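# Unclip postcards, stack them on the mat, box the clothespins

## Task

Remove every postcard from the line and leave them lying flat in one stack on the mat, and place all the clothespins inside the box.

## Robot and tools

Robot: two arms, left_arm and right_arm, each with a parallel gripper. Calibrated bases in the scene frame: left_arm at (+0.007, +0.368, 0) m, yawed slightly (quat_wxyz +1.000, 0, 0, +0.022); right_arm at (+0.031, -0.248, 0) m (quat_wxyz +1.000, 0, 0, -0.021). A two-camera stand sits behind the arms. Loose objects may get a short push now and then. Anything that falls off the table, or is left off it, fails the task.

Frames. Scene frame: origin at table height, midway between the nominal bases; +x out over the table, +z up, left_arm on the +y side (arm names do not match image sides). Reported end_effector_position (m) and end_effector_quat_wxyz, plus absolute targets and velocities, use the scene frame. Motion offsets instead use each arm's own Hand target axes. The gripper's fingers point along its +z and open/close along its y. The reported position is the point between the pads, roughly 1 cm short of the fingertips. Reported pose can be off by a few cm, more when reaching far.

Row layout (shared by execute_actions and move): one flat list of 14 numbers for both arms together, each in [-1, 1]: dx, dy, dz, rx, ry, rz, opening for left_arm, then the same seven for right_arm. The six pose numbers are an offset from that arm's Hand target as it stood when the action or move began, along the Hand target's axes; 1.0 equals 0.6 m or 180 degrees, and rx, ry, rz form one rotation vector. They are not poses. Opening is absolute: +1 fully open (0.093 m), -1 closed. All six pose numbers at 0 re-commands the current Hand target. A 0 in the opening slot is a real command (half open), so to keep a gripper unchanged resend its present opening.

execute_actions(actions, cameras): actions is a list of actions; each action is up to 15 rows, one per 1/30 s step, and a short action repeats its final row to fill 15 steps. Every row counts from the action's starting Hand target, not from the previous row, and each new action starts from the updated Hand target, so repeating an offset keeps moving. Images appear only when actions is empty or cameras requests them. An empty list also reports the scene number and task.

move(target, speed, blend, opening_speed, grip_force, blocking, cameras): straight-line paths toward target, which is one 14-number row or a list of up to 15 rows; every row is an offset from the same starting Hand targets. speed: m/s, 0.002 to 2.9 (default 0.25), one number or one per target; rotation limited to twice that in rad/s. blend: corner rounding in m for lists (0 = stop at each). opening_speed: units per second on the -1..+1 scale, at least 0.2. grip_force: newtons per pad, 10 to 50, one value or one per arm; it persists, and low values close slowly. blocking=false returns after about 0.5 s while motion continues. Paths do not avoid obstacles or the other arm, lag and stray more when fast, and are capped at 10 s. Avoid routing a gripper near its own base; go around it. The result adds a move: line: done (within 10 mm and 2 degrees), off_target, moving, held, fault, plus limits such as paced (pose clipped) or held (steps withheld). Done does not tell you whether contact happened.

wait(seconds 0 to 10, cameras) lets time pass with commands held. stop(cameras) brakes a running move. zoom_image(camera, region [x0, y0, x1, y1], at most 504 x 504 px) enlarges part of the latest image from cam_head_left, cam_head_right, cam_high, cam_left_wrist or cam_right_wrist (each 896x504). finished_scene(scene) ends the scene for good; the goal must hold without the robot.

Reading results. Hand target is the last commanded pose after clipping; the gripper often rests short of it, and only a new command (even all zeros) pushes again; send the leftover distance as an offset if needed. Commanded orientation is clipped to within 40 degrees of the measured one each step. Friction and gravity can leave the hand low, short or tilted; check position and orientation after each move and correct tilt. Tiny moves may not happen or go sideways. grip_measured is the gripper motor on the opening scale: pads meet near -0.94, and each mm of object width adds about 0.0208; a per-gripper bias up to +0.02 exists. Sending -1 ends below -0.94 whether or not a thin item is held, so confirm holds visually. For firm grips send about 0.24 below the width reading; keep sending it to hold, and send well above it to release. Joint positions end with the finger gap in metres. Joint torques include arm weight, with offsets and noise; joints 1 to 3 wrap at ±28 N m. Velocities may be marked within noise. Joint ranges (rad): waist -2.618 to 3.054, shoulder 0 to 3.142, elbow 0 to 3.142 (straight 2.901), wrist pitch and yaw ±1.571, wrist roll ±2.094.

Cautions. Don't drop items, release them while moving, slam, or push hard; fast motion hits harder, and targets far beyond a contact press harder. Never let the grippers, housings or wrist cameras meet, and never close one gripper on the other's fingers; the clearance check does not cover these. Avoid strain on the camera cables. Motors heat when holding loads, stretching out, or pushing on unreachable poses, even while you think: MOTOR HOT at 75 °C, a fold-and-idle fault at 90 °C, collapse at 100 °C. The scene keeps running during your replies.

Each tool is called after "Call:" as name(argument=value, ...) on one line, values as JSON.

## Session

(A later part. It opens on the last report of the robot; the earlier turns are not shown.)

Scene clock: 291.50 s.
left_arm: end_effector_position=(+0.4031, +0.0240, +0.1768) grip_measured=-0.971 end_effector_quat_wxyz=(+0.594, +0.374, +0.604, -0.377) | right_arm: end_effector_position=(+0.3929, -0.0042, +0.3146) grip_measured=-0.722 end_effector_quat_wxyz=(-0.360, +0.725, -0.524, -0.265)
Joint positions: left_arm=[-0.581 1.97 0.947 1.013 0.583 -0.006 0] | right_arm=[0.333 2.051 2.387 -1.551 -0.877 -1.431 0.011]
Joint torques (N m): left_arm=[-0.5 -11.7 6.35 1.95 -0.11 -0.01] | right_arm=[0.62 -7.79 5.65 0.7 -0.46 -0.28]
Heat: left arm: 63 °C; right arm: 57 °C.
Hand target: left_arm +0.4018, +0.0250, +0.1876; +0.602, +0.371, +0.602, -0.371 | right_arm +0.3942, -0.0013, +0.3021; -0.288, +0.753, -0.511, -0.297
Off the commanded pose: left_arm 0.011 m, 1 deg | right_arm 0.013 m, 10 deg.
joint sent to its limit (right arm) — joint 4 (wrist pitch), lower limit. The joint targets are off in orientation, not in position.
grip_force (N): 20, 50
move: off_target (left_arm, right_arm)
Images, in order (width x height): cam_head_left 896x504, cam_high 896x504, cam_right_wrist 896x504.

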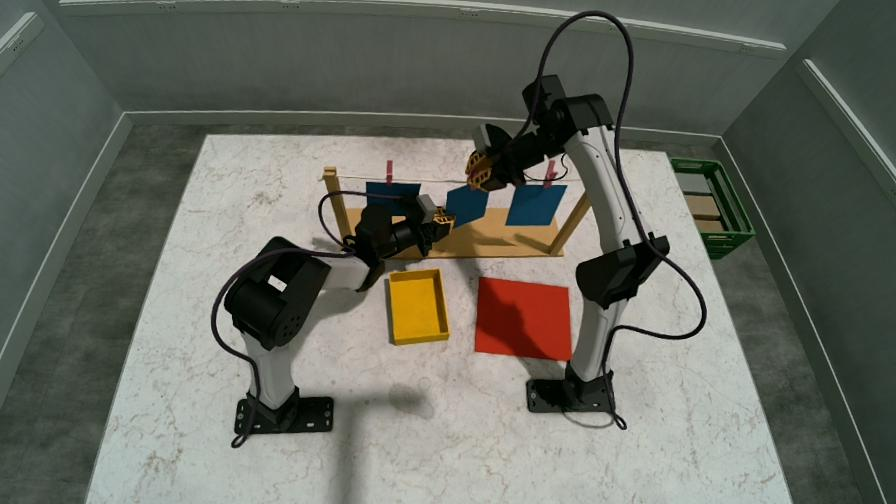

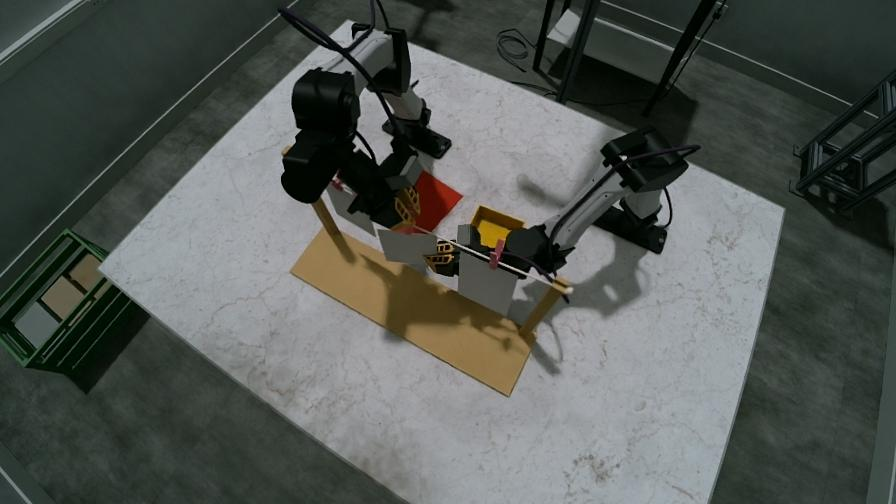

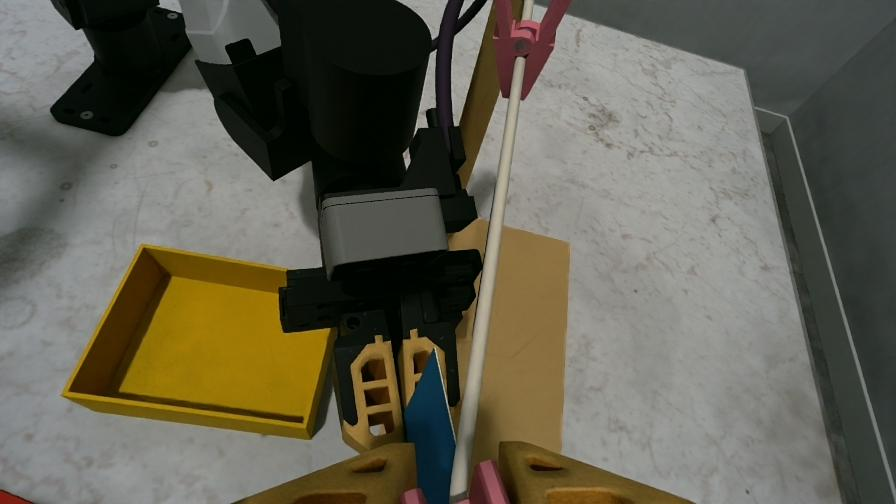

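Call:
move(target=[0.067,0,0,0,0,0,-1,0,0,0,0,0,0,-0.85], speed=0.04, cameras=["cam_right_wrist","cam_high","cam_head_left"])

Scene clock: 296.47 s.
left_arm: end_effector_position=(+0.4009, +0.0253, +0.1547) grip_measured=-0.971 end_effector_quat_wxyz=(+0.600, +0.374, +0.599, -0.377) | right_arm: end_effector_position=(+0.3929, -0.0042, +0.3146) grip_measured=-0.736 end_effector_quat_wxyz=(-0.360, +0.725, -0.524, -0.265)
Joint positions: left_arm=[-0.581 2.04 0.914 1.131 0.583 -0.006 0] | right_arm=[0.333 2.051 2.387 -1.551 -0.877 -1.431 0.01]
Joint torques (N m): left_arm=[-0.51 -7.66 5.72 2.25 -0.1 0] | right_arm=[0.64 -7.76 5.63 0.71 -0.46 -0.29]
Heat: left arm: 63 °C; right arm: 57 °C.
Hand target: left_arm +0.4018, +0.0250, +0.1473; +0.602, +0.371, +0.602, -0.371 | right_arm +0.3942, -0.0013, +0.3021; -0.288, +0.753, -0.511, -0.297
Off the commanded pose: left_arm 0.007 m, 1 deg | right_arm 0.013 m, 10 deg.
joint sent to its limit (right arm) — joint 4 (wrist pitch), lower limit. The joint targets are off in orientation, not in position.
grip_force (N): 20, 50
move: off_target (right_arm)
Images, in order (width x height): cam_head_left 896x504, cam_high 896x504, cam_right_wrist 896x504.

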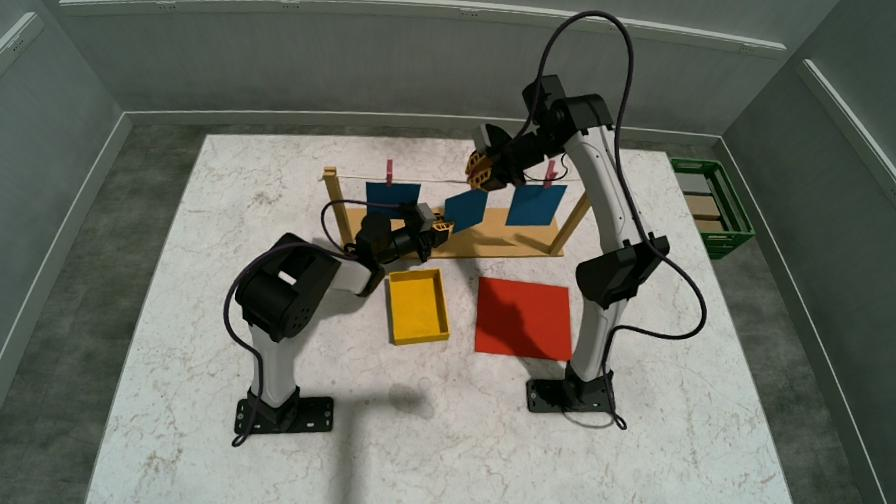

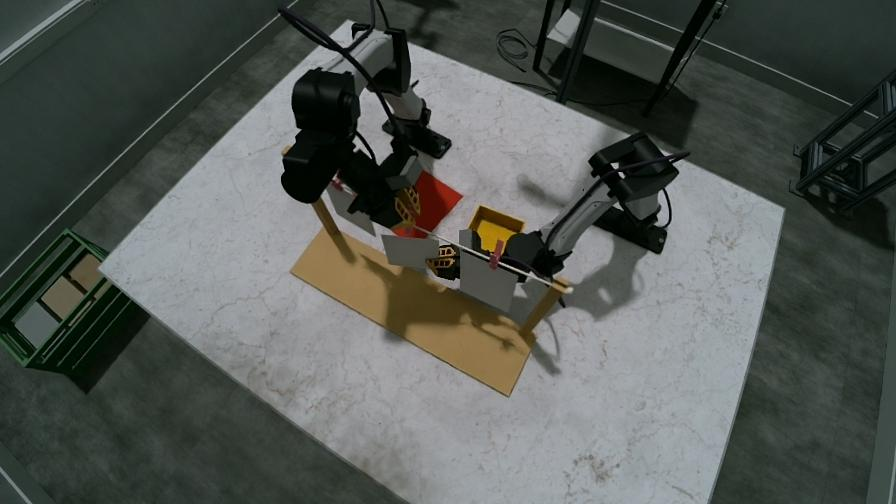

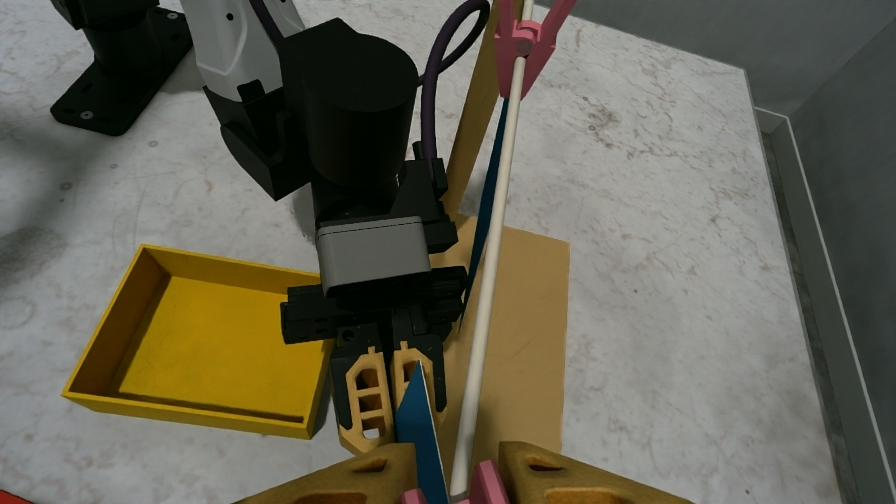

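Call:
zoom_image(camera="cam_high", region=[340, 150, 520, 290])

Call:
zoom_image(camera="cam_right_wrist", region=[330, 320, 610, 504])

Scaled by 2.800 from the camera's 896x504 image, which has a finer 1280x720 frame.

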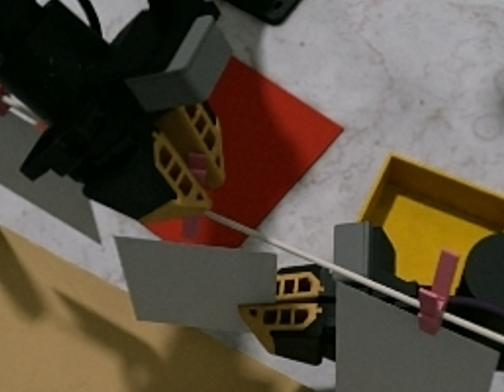

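Scaled by 1.800 from the camera's 896x504 image, which has a finer 1280x720 frame.

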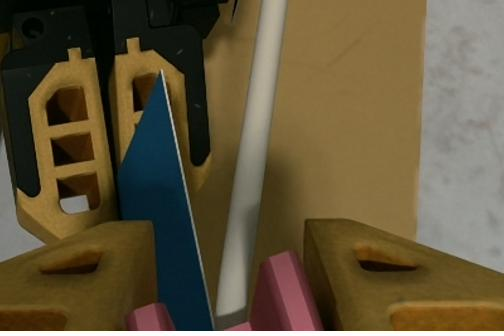

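Call:
move(target=[[0.025,0,0,0,0,0,-1,0,0,0,0,0,0,-0.85],[0.03,-0.09,-0.045,0,0,0,-1,0,0,0,0,0,0,-0.85],[0.033,-0.179,-0.09,0,0,0,-1,-0.084,-0.0142,-0.074,0,0,0,-0.85]], speed=0.06, blend=[0.005,0.01,0], cameras=["cam_right_wrist","cam_high","cam_head_left"])

Scene clock: 306.57 s.
left_arm: end_effector_position=(+0.2803, +0.0235, +0.1074) grip_measured=-0.971 end_effector_quat_wxyz=(+0.575, +0.379, +0.621, -0.374) | right_arm: end_effector_position=(+0.3916, -0.0019, +0.3700) grip_measured=-0.737 end_effector_quat_wxyz=(-0.413, +0.697, -0.528, -0.253)
Joint positions: left_arm=[-0.809 1.948 0.489 1.395 0.358 -0.006 0] | right_arm=[0.333 2.051 2.578 -1.552 -0.901 -1.285 0.01]
Joint torques (N m): left_arm=[-0.38 -9.44 4.12 2.58 -0.11 -0.01] | right_arm=[-0.2 -7.83 7.84 0.99 -0.6 -0.03]
Heat: left arm: 59 °C; right arm: 56 °C.
Hand target: left_arm +0.2816, +0.0250, +0.1275; +0.602, +0.371, +0.602, -0.371 | right_arm +0.3939, -0.0012, +0.3698; -0.288, +0.753, -0.511, -0.297
Off the commanded pose: left_arm 0.020 m, 4 deg | right_arm 0.002 m, 17 deg.
joint sent to its limit (right arm) — joint 4 (wrist pitch), lower limit. The joint targets are off in orientation, not in position.
grip_force (N): 20, 50
move: off_target (left_arm, right_arm)
Images, in order (width x height): cam_head_left 896x504, cam_high 896x504, cam_right_wrist 896x504.

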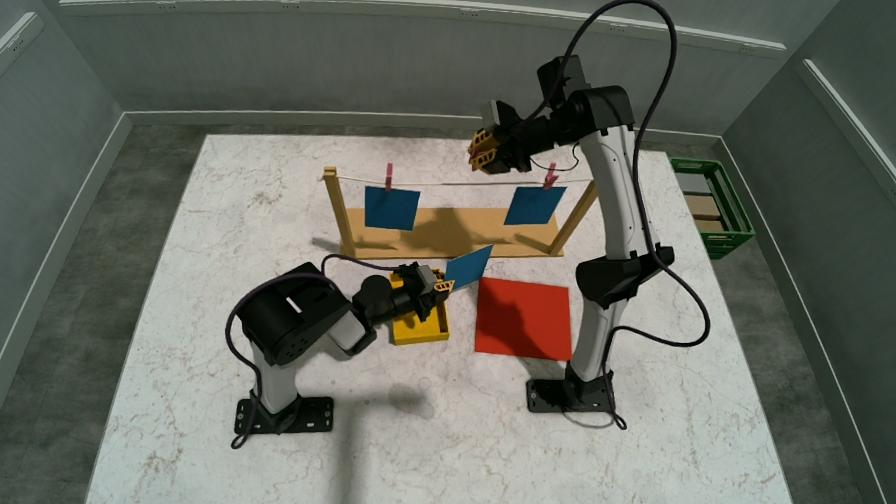

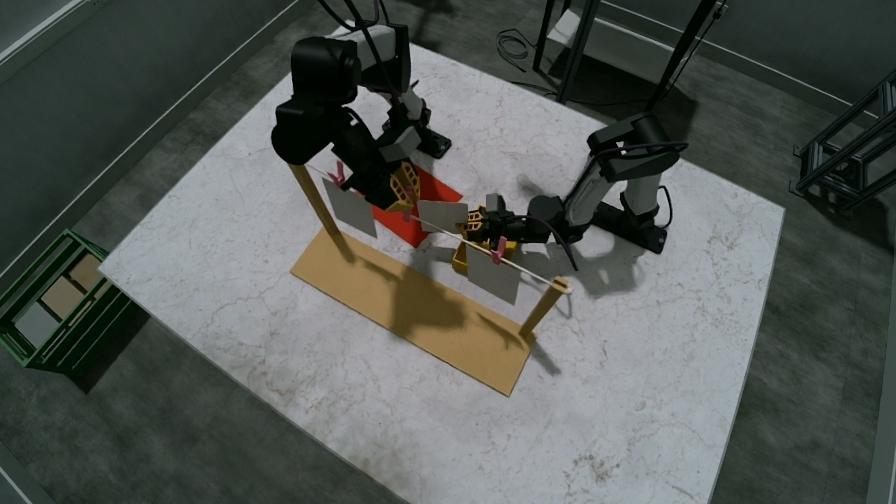

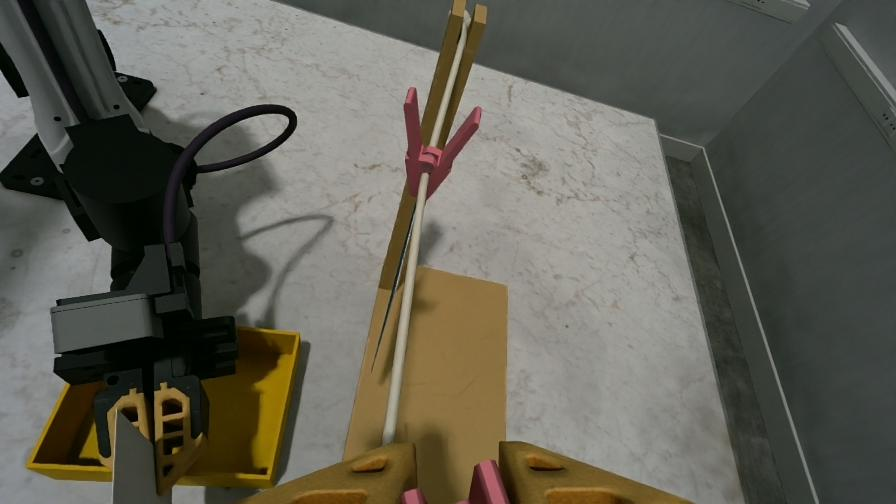

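Call:
move(target=[[-0.121,-0.044,0.024,0.095,-0.021,0.254,-1,0,0,0,0,0,0,-0.85],[-0.054,-0.093,0.1115,0.190,-0.043,0.508,-1,0,0,0,0,0,0,-0.85]], speed=0.12, blend=[0.03,0], cameras=["cam_head_right","cam_left_wrist","cam_head_left","cam_high"])

Scene clock: 323.23 s.
left_arm: end_effector_position=(+0.2602, -0.0550, +0.1616) grip_measured=-0.971 end_effector_quat_wxyz=(+0.598, +0.802, +0.003, +0.001) | right_arm: end_effector_position=(+0.3915, -0.0018, +0.3701) grip_measured=-0.737 end_effector_quat_wxyz=(-0.413, +0.697, -0.529, -0.254)
Joint positions: left_arm=[-0.846 1.801 1.007 0.403 0.723 1.834 0] | right_arm=[0.333 2.051 2.578 -1.552 -0.902 -1.284 0.01]
Joint torques (N m): left_arm=[-0.51 -6.78 9.4 1.8 0.29 -0.05] | right_arm=[-0.24 -7.82 7.82 0.98 -0.61 -0.05]
Heat: left arm: 56 °C; right arm: 58 °C.
Hand target: left_arm +0.2618, -0.0597, +0.1598; +0.595, +0.804, +0.000, +0.000 | right_arm +0.3939, -0.0012, +0.3698; -0.288, +0.753, -0.511, -0.297
Off the commanded pose: left_arm 0.005 m, 1 deg | right_arm 0.002 m, 17 deg.
joint sent to its limit (right arm) — joint 4 (wrist pitch), lower limit. The joint targets are off in orientation, not in position.
grip_force (N): 20, 50
move: off_target (right_arm)
Images, in order (width x height): cam_head_left 896x504, cam_head_right 896x504, cam_high 896x504, cam_left_wrist 896x504.

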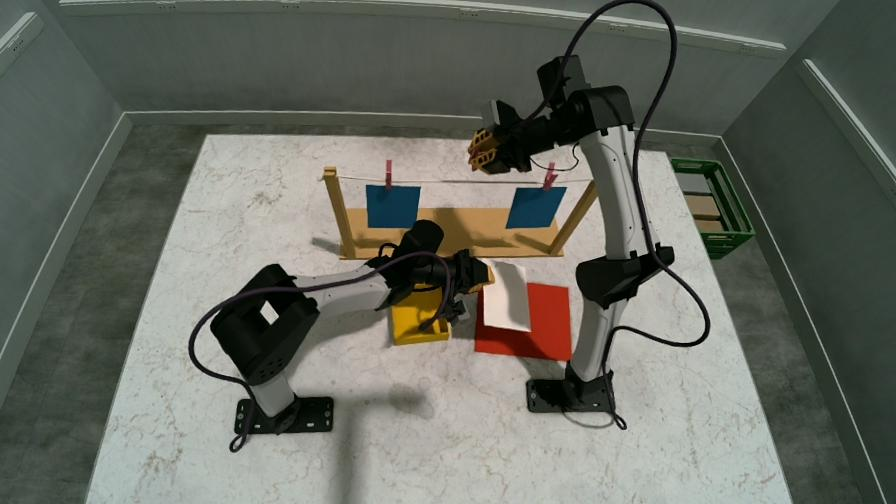

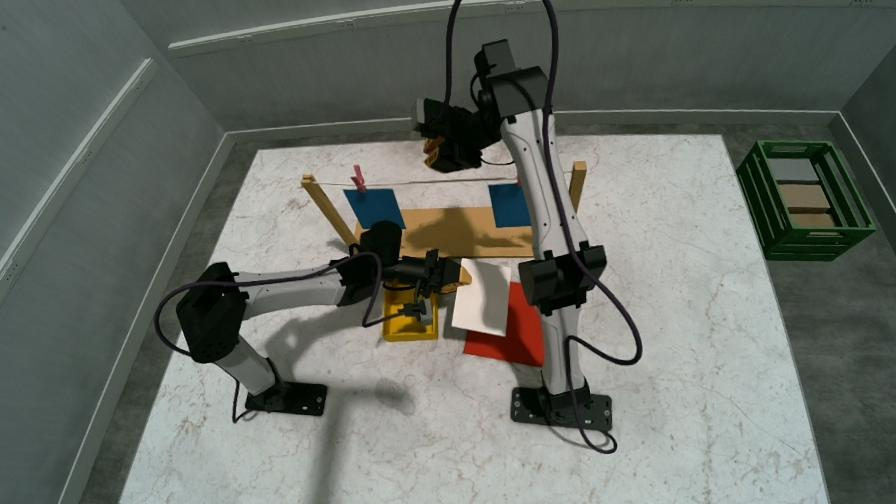

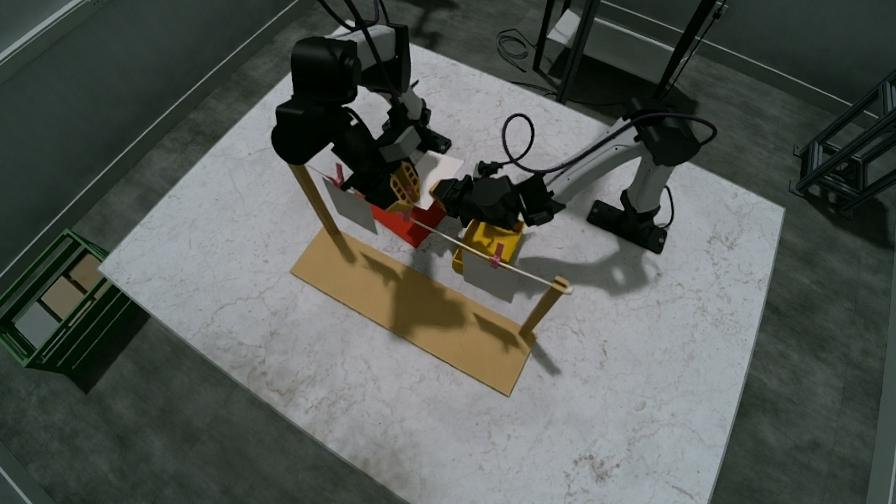

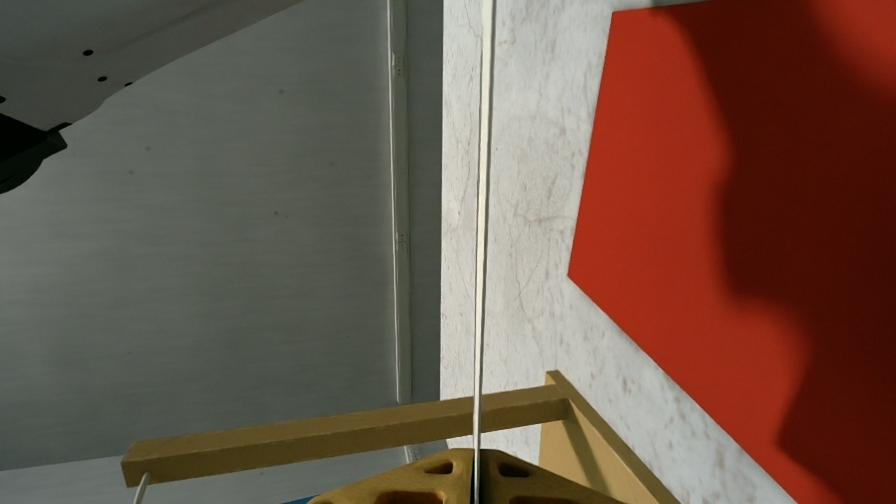

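Call:
move(target=[0.01,-0.122,0.086,0,0,0,-1,0,0,0,0,0,0,-0.85], speed=0.1, cameras=["cam_head_right","cam_left_wrist","cam_head_left"])

Scene clock: 332.73 s.
left_arm: end_effector_position=(+0.2645, -0.0816, +0.0721) grip_measured=-0.971 end_effector_quat_wxyz=(+0.588, +0.809, +0.001, -0.005) | right_arm: end_effector_position=(+0.3915, -0.0018, +0.3701) grip_measured=-0.737 end_effector_quat_wxyz=(-0.413, +0.697, -0.529, -0.254)
Joint positions: left_arm=[-0.885 2.095 1.013 0.67 0.693 1.835 0] | right_arm=[0.333 2.051 2.578 -1.552 -0.902 -1.284 0.01]
Joint torques (N m): left_arm=[-0.5 -8.38 8.01 2.11 0.24 -0.22] | right_arm=[-0.23 -7.83 7.77 0.99 -0.6 -0.04]
Heat: left arm: 54 °C; right arm: 58 °C.
Hand target: left_arm +0.2677, -0.0877, +0.0747; +0.595, +0.804, +0.000, -0.001 | right_arm +0.3939, -0.0012, +0.3698; -0.288, +0.753, -0.511, -0.297
Off the commanded pose: left_arm 0.007 m, 1 deg | right_arm 0.002 m, 17 deg.
joint sent to its limit (right arm) — joint 4 (wrist pitch), lower limit. The joint targets are off in orientation, not in position.
grip_force (N): 20, 50
move: off_target (right_arm)
Images, in order (width x height): cam_head_left 896x504, cam_head_right 896x504, cam_left_wrist 896x504.

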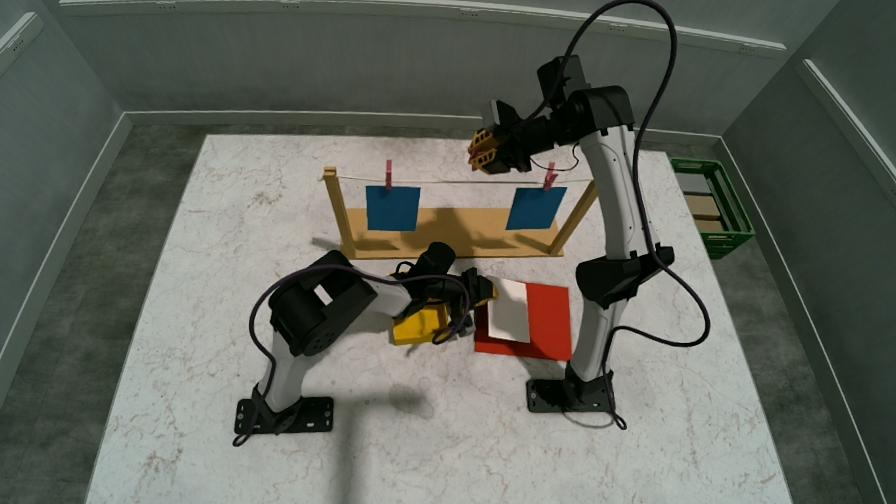

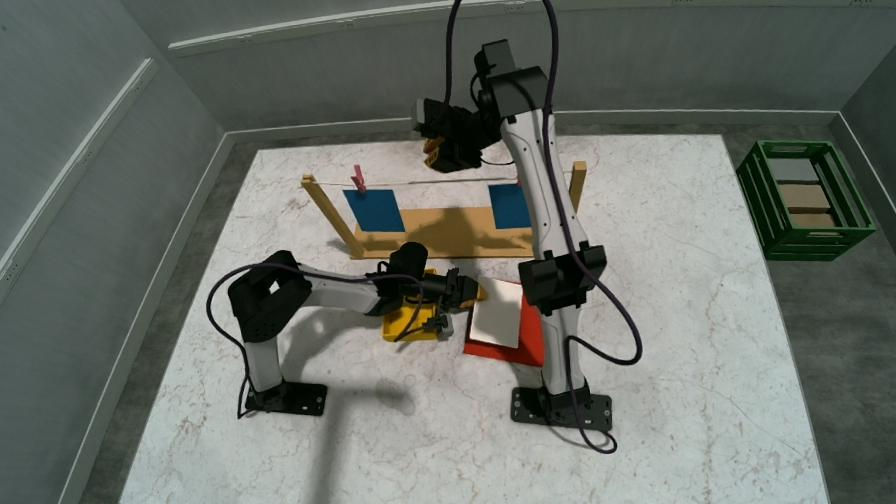

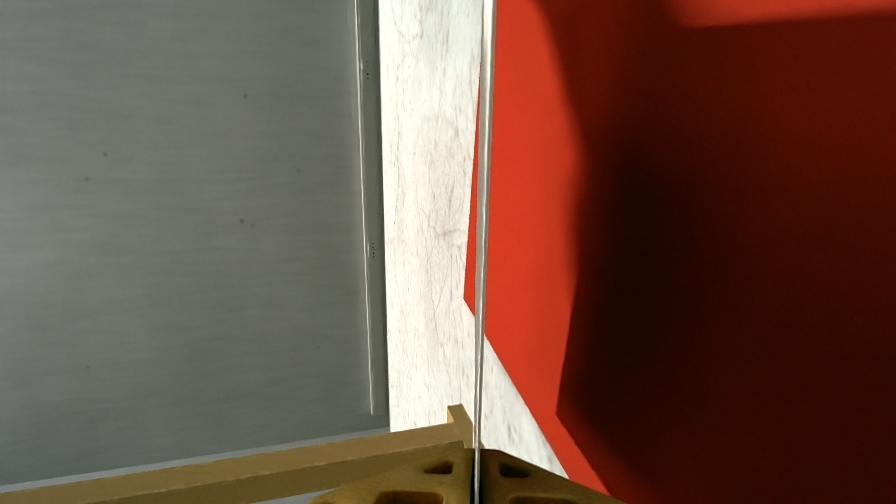

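Call:
move(target=[0.012,-0.0485,0.0637,0,0,0,-1,0,0,0,0,0,0,-0.85], speed=0.06, cameras=["cam_head_right","cam_left_wrist","cam_head_left"])

Scene clock: 338.30 s.
left_arm: end_effector_position=(+0.2726, -0.1105, +0.0374) grip_measured=-0.971 end_effector_quat_wxyz=(+0.590, +0.807, -0.005, +0.000) | right_arm: end_effector_position=(+0.3915, -0.0018, +0.3701) grip_measured=-0.737 end_effector_quat_wxyz=(-0.413, +0.697, -0.529, -0.254)
Joint positions: left_arm=[-0.916 2.272 1.128 0.749 0.665 1.828 0] | right_arm=[0.333 2.051 2.578 -1.552 -0.902 -1.284 0.01]
Joint torques (N m): left_arm=[-0.47 -8.94 7.65 2.15 0.23 -0.32] | right_arm=[-0.25 -7.8 7.76 0.98 -0.61 -0.06]
Heat: left arm: 53 °C; right arm: 58 °C.
Hand target: left_arm +0.2749, -0.1158, +0.0358; +0.595, +0.804, +0.000, +0.000 | right_arm +0.3939, -0.0012, +0.3698; -0.288, +0.753, -0.511, -0.297
Off the commanded pose: left_arm 0.006 m, 1 deg | right_arm 0.002 m, 17 deg.
joint sent to its limit (right arm) — joint 4 (wrist pitch), lower limit. The joint targets are off in orientation, not in position.
grip_force (N): 20, 50
move: off_target (right_arm)
Images, in order (width x height): cam_head_left 896x504, cam_head_right 896x504, cam_left_wrist 896x504.

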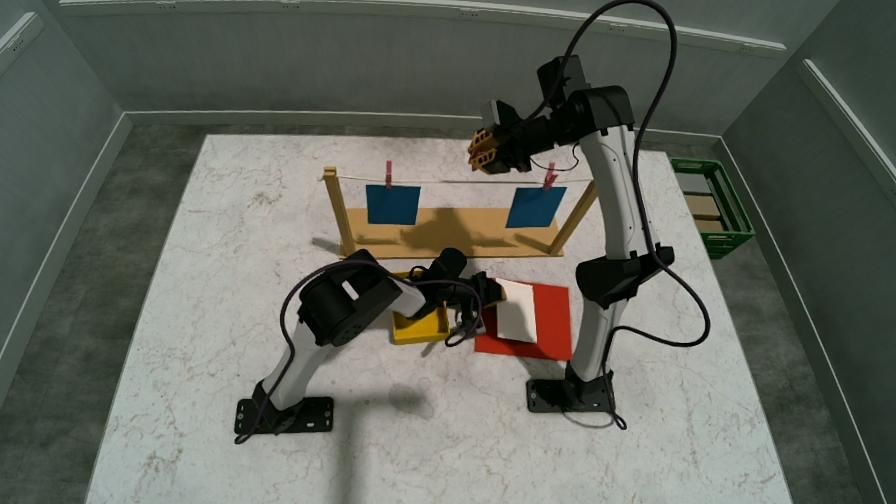

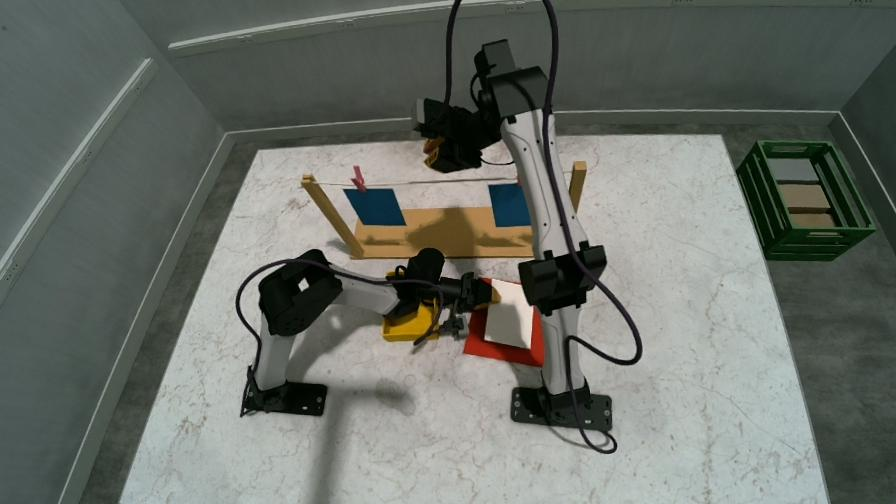

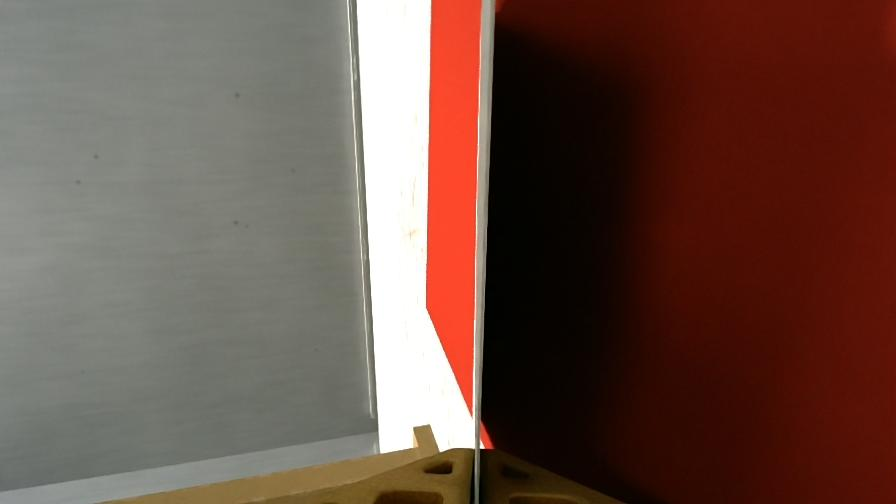

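Call:
move(target=[0,-0.006,0.004,0,0,0,-0.6,0,0,0,0,0,0,-0.85], speed=0.03, opening_speed=0.2, cameras=["cam_left_wrist","cam_head_left"])

Scene clock: 343.77 s.
left_arm: end_effector_position=(+0.2737, -0.1123, +0.0362) grip_measured=-0.602 end_effector_quat_wxyz=(+0.593, +0.805, -0.006, +0.003) | right_arm: end_effector_position=(+0.3915, -0.0018, +0.3701) grip_measured=-0.737 end_effector_quat_wxyz=(-0.413, +0.697, -0.529, -0.254)
Joint positions: left_arm=[-0.917 2.285 1.134 0.766 0.663 1.827 0.016] | right_arm=[0.333 2.051 2.578 -1.552 -0.902 -1.284 0.01]
Joint torques (N m): left_arm=[-0.57 -8.76 7.57 2.09 0.21 -0.3] | right_arm=[-0.23 -7.8 7.79 0.99 -0.61 -0.05]
Heat: left arm: 53 °C; right arm: 58 °C.
Hand target: left_arm +0.2749, -0.1170, +0.0316; +0.595, +0.804, +0.000, +0.000 | right_arm +0.3939, -0.0012, +0.3698; -0.288, +0.753, -0.511, -0.297
Off the commanded pose: left_arm 0.007 m, 1 deg | right_arm 0.002 m, 17 deg.
joint sent to its limit (right arm) — joint 4 (wrist pitch), lower limit. The joint targets are off in orientation, not in position.
grip_force (N): 20, 50
move: off_target (right_arm)
Images, in order (width x height): cam_head_left 896x504, cam_left_wrist 896x504.

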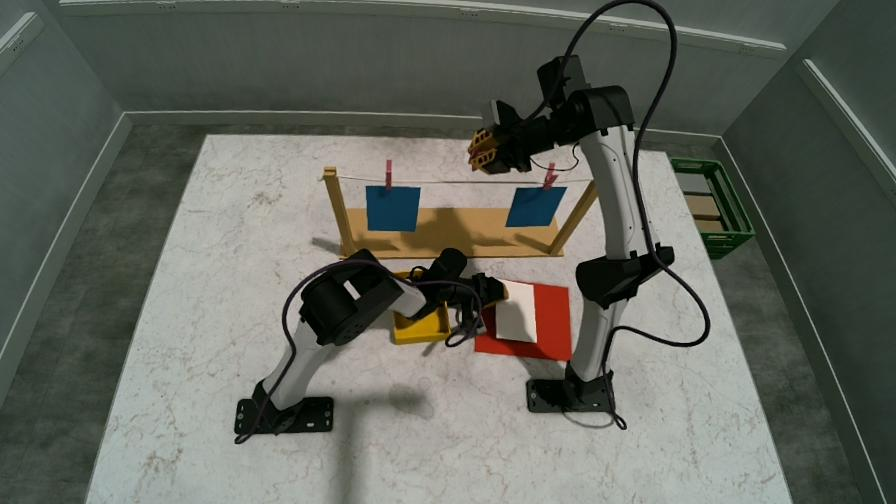

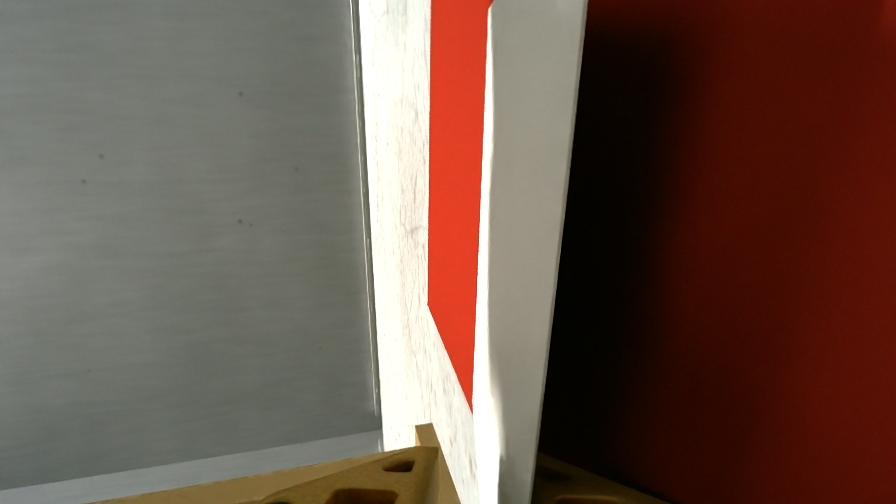

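Call:
move(target=[[0,-0.0139,-0.057,0,0,0,-0.6,0,0,0,0,0,0,-0.85],[0,0.036,-0.168,0,0,0,-0.6,0,0,0,0,0,0,-0.85]], speed=[0.05,0.08], blend=[0.01,0], cameras=["cam_left_wrist","cam_head_left"])

Scene clock: 356.13 s.
left_arm: end_effector_position=(+0.2799, -0.0289, +0.0717) grip_measured=-0.602 end_effector_quat_wxyz=(+0.590, +0.807, +0.010, +0.004) | right_arm: end_effector_position=(+0.3915, -0.0018, +0.3701) grip_measured=-0.737 end_effector_quat_wxyz=(-0.413, +0.697, -0.529, -0.254)
Joint positions: left_arm=[-0.763 2.017 0.881 0.694 0.781 1.888 0.016] | right_arm=[0.333 2.051 2.578 -1.552 -0.902 -1.284 0.01]
Joint torques (N m): left_arm=[0.13 -11.47 5.27 1.74 0.57 -0.05] | right_arm=[-0.24 -7.82 7.79 0.98 -0.62 -0.05]
Heat: left arm: 54 °C; right arm: 59 °C.
Hand target: left_arm +0.2750, -0.0269, +0.0819; +0.595, +0.804, +0.000, +0.000 | right_arm +0.3939, -0.0012, +0.3698; -0.288, +0.753, -0.511, -0.297
Off the commanded pose: left_arm 0.011 m, 1 deg | right_arm 0.002 m, 17 deg.
joint sent to its limit (right arm) — joint 4 (wrist pitch), lower limit. The joint targets are off in orientation, not in position.
grip_force (N): 20, 50
move: off_target (left_arm, right_arm)
Images, in order (width x height): cam_head_left 896x504, cam_left_wrist 896x504.

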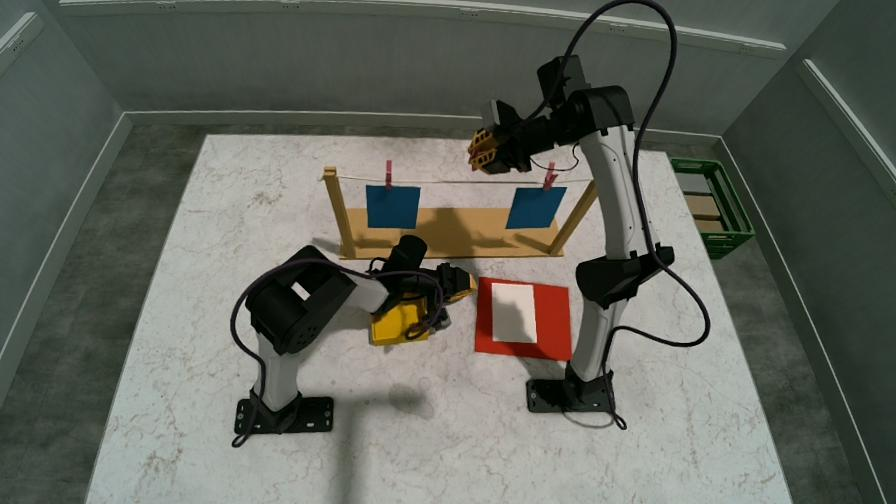

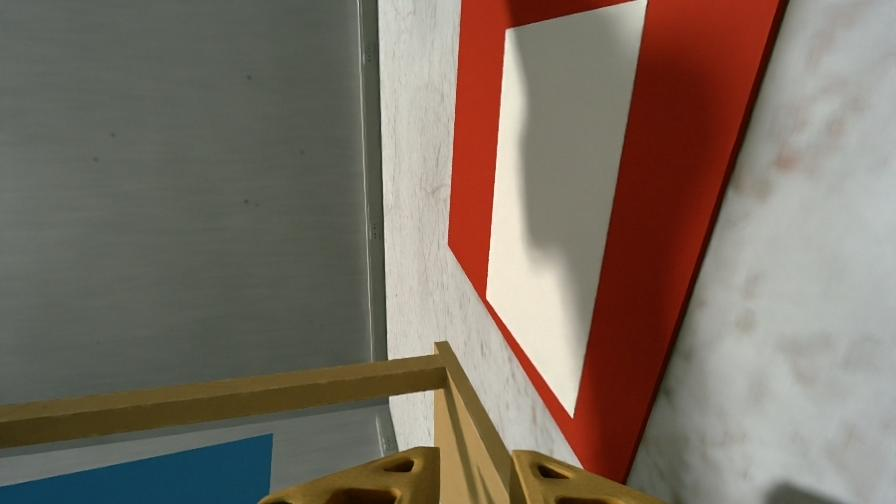

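Call:
move(target=[[0,0.13,-0.04,0,0,0,-0.6,0,0,0,0,0,0,-0.85],[-0.033,0.2125,-0.274,-0.1,0.029,-0.254,-0.6,0,0,0,0,0,0,-0.85],[-0.008,0.222,-0.516,-0.203,0.0575,-0.508,0.0,0,0,0,0,0,0,-0.85]], speed=[0.1,0.18,0.18], blend=[0.02,0.04,0], cameras=["cam_right_wrist","cam_head_left","cam_high"])

Scene clock: 366.33 s.
left_arm: end_effector_position=(+0.2727, +0.2300, +0.2885) grip_measured=-0.002 end_effector_quat_wxyz=(+0.607, +0.350, +0.619, -0.355) | right_arm: end_effector_position=(+0.3915, -0.0018, +0.3701) grip_measured=-0.737 end_effector_quat_wxyz=(-0.413, +0.697, -0.529, -0.254)
Joint positions: left_arm=[0 0.902 0.55 0.327 1.086 0.008 0.045] | right_arm=[0.333 2.051 2.578 -1.552 -0.902 -1.284 0.01]
Joint torques (N m): left_arm=[0.29 -2.28 10.26 1.68 0.25 -0.11] | right_arm=[-0.21 -7.79 7.8 0.98 -0.62 -0.05]
Heat: left arm: 52 °C; right arm: 59 °C.
Hand target: left_arm +0.2704, +0.2302, +0.2997; +0.612, +0.355, +0.612, -0.354 | right_arm +0.3939, -0.0012, +0.3698; -0.288, +0.753, -0.511, -0.297
Off the commanded pose: left_arm 0.011 m, 1 deg | right_arm 0.002 m, 17 deg.
joint sent to its limit (right arm) — joint 4 (wrist pitch), lower limit. The joint targets are off in orientation, not in position.
grip_force (N): 20, 50
move: off_target (left_arm, right_arm); target 3's new opening was sent with left_arm's hand 0.011 m and 1 deg from that target
Images, in order (width x height): cam_head_left 896x504, cam_high 896x504, cam_right_wrist 896x504.

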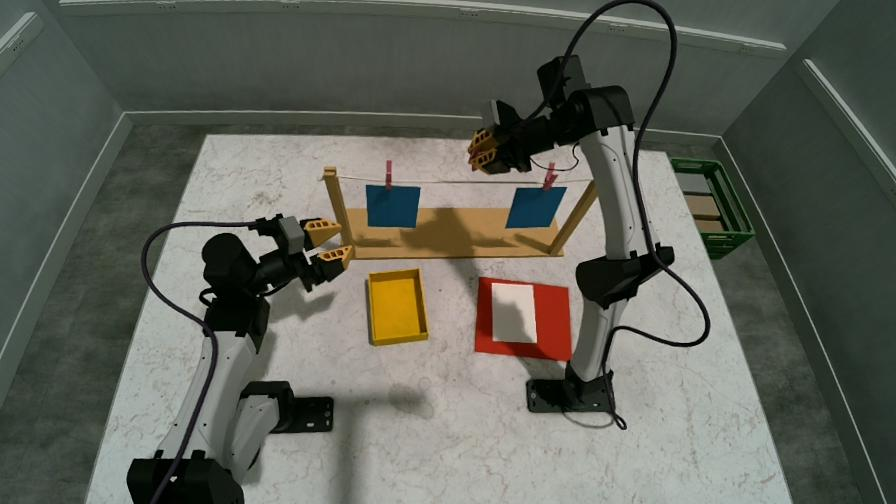

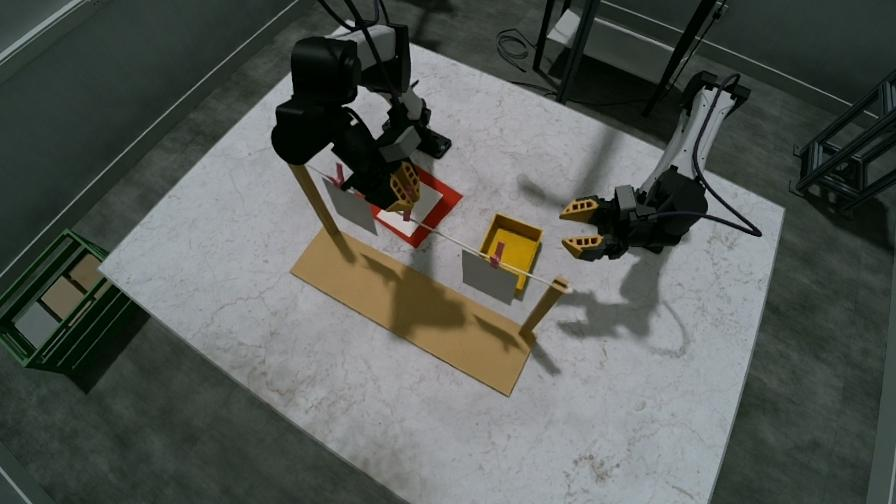

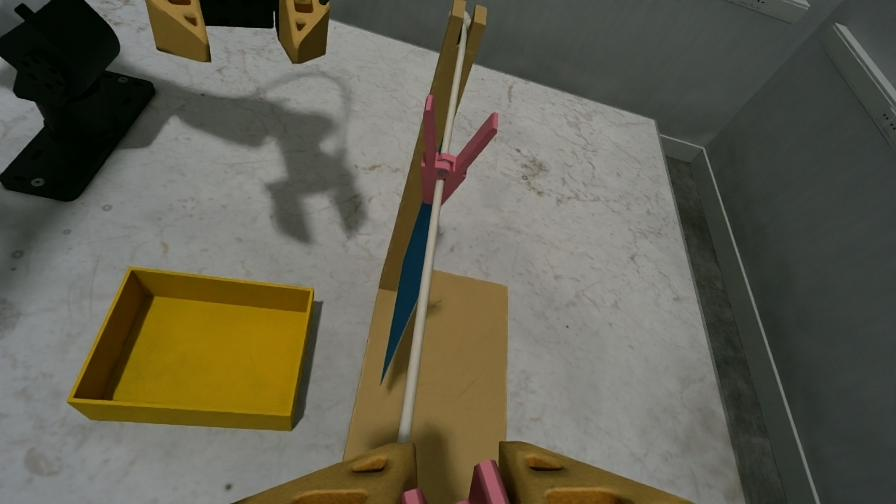

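Call:
move(target=[[0,0,0,0,0,0,0,-0.0785,0.0685,0.012,0.02,0.01,0.018,-0.85],[0,0,0,0,0,0,0,-0.075,0.157,0.232,0.0751,0.0359,0.0666,-0.85],[0,0,0,0,0,0,0,0.1015,0.208,0.453,0.0751,0.0359,0.0666,-0.85]], speed=[0.1,0.15,0.15], blend=[0.02,0.04,0], cameras=["cam_right_wrist","cam_head_left","cam_head_right"])

Scene clock: 382.50 s.
left_arm: end_effector_position=(+0.2727, +0.2300, +0.2885) grip_measured=-0.002 end_effector_quat_wxyz=(+0.607, +0.350, +0.619, -0.355) | right_arm: end_effector_position=(+0.2542, +0.1216, +0.1357) grip_measured=-0.737 end_effector_quat_wxyz=(-0.316, +0.674, -0.630, -0.220)
Joint positions: left_arm=[0 0.902 0.55 0.327 1.086 0.008 0.045] | right_arm=[0.925 1.621 1.113 -0.35 -0.378 -0.613 0.01]
Joint torques (N m): left_arm=[0.36 -2.25 10.26 1.69 0.24 -0.12] | right_arm=[0.59 -6.28 7.42 1.59 -0.18 -0.03]
Heat: left arm: 47 °C; right arm: 59 °C.
Hand target: left_arm +0.2704, +0.2302, +0.2997; +0.612, +0.355, +0.612, -0.354 | right_arm +0.2531, +0.1238, +0.1295; -0.312, +0.672, -0.634, -0.221
Off the commanded pose: left_arm 0.011 m, 1 deg | right_arm 0.007 m, 1 deg.
grip_force (N): 20, 50
move: off_target (left_arm)
Images, in order (width x height): cam_head_left 896x504, cam_head_right 896x504, cam_right_wrist 896x504.

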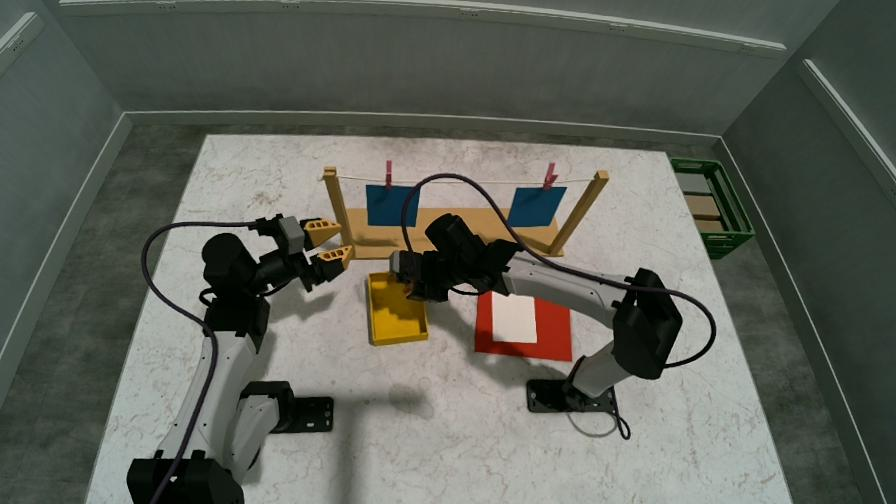

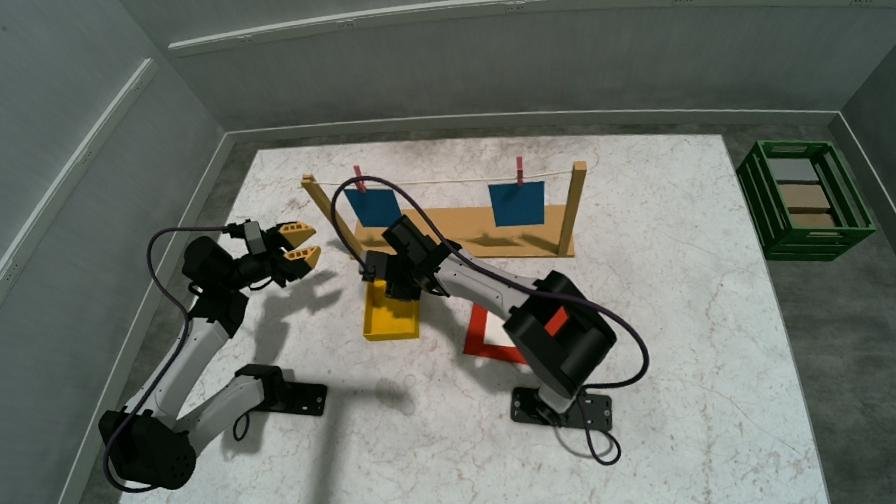

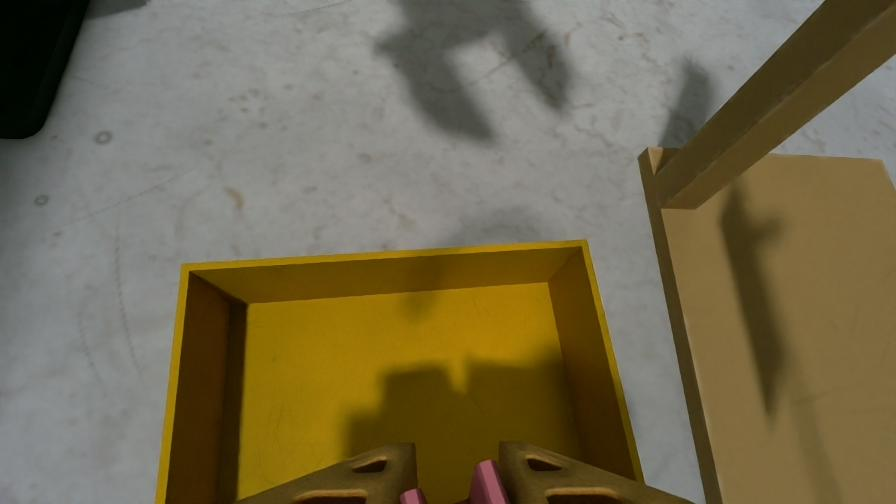

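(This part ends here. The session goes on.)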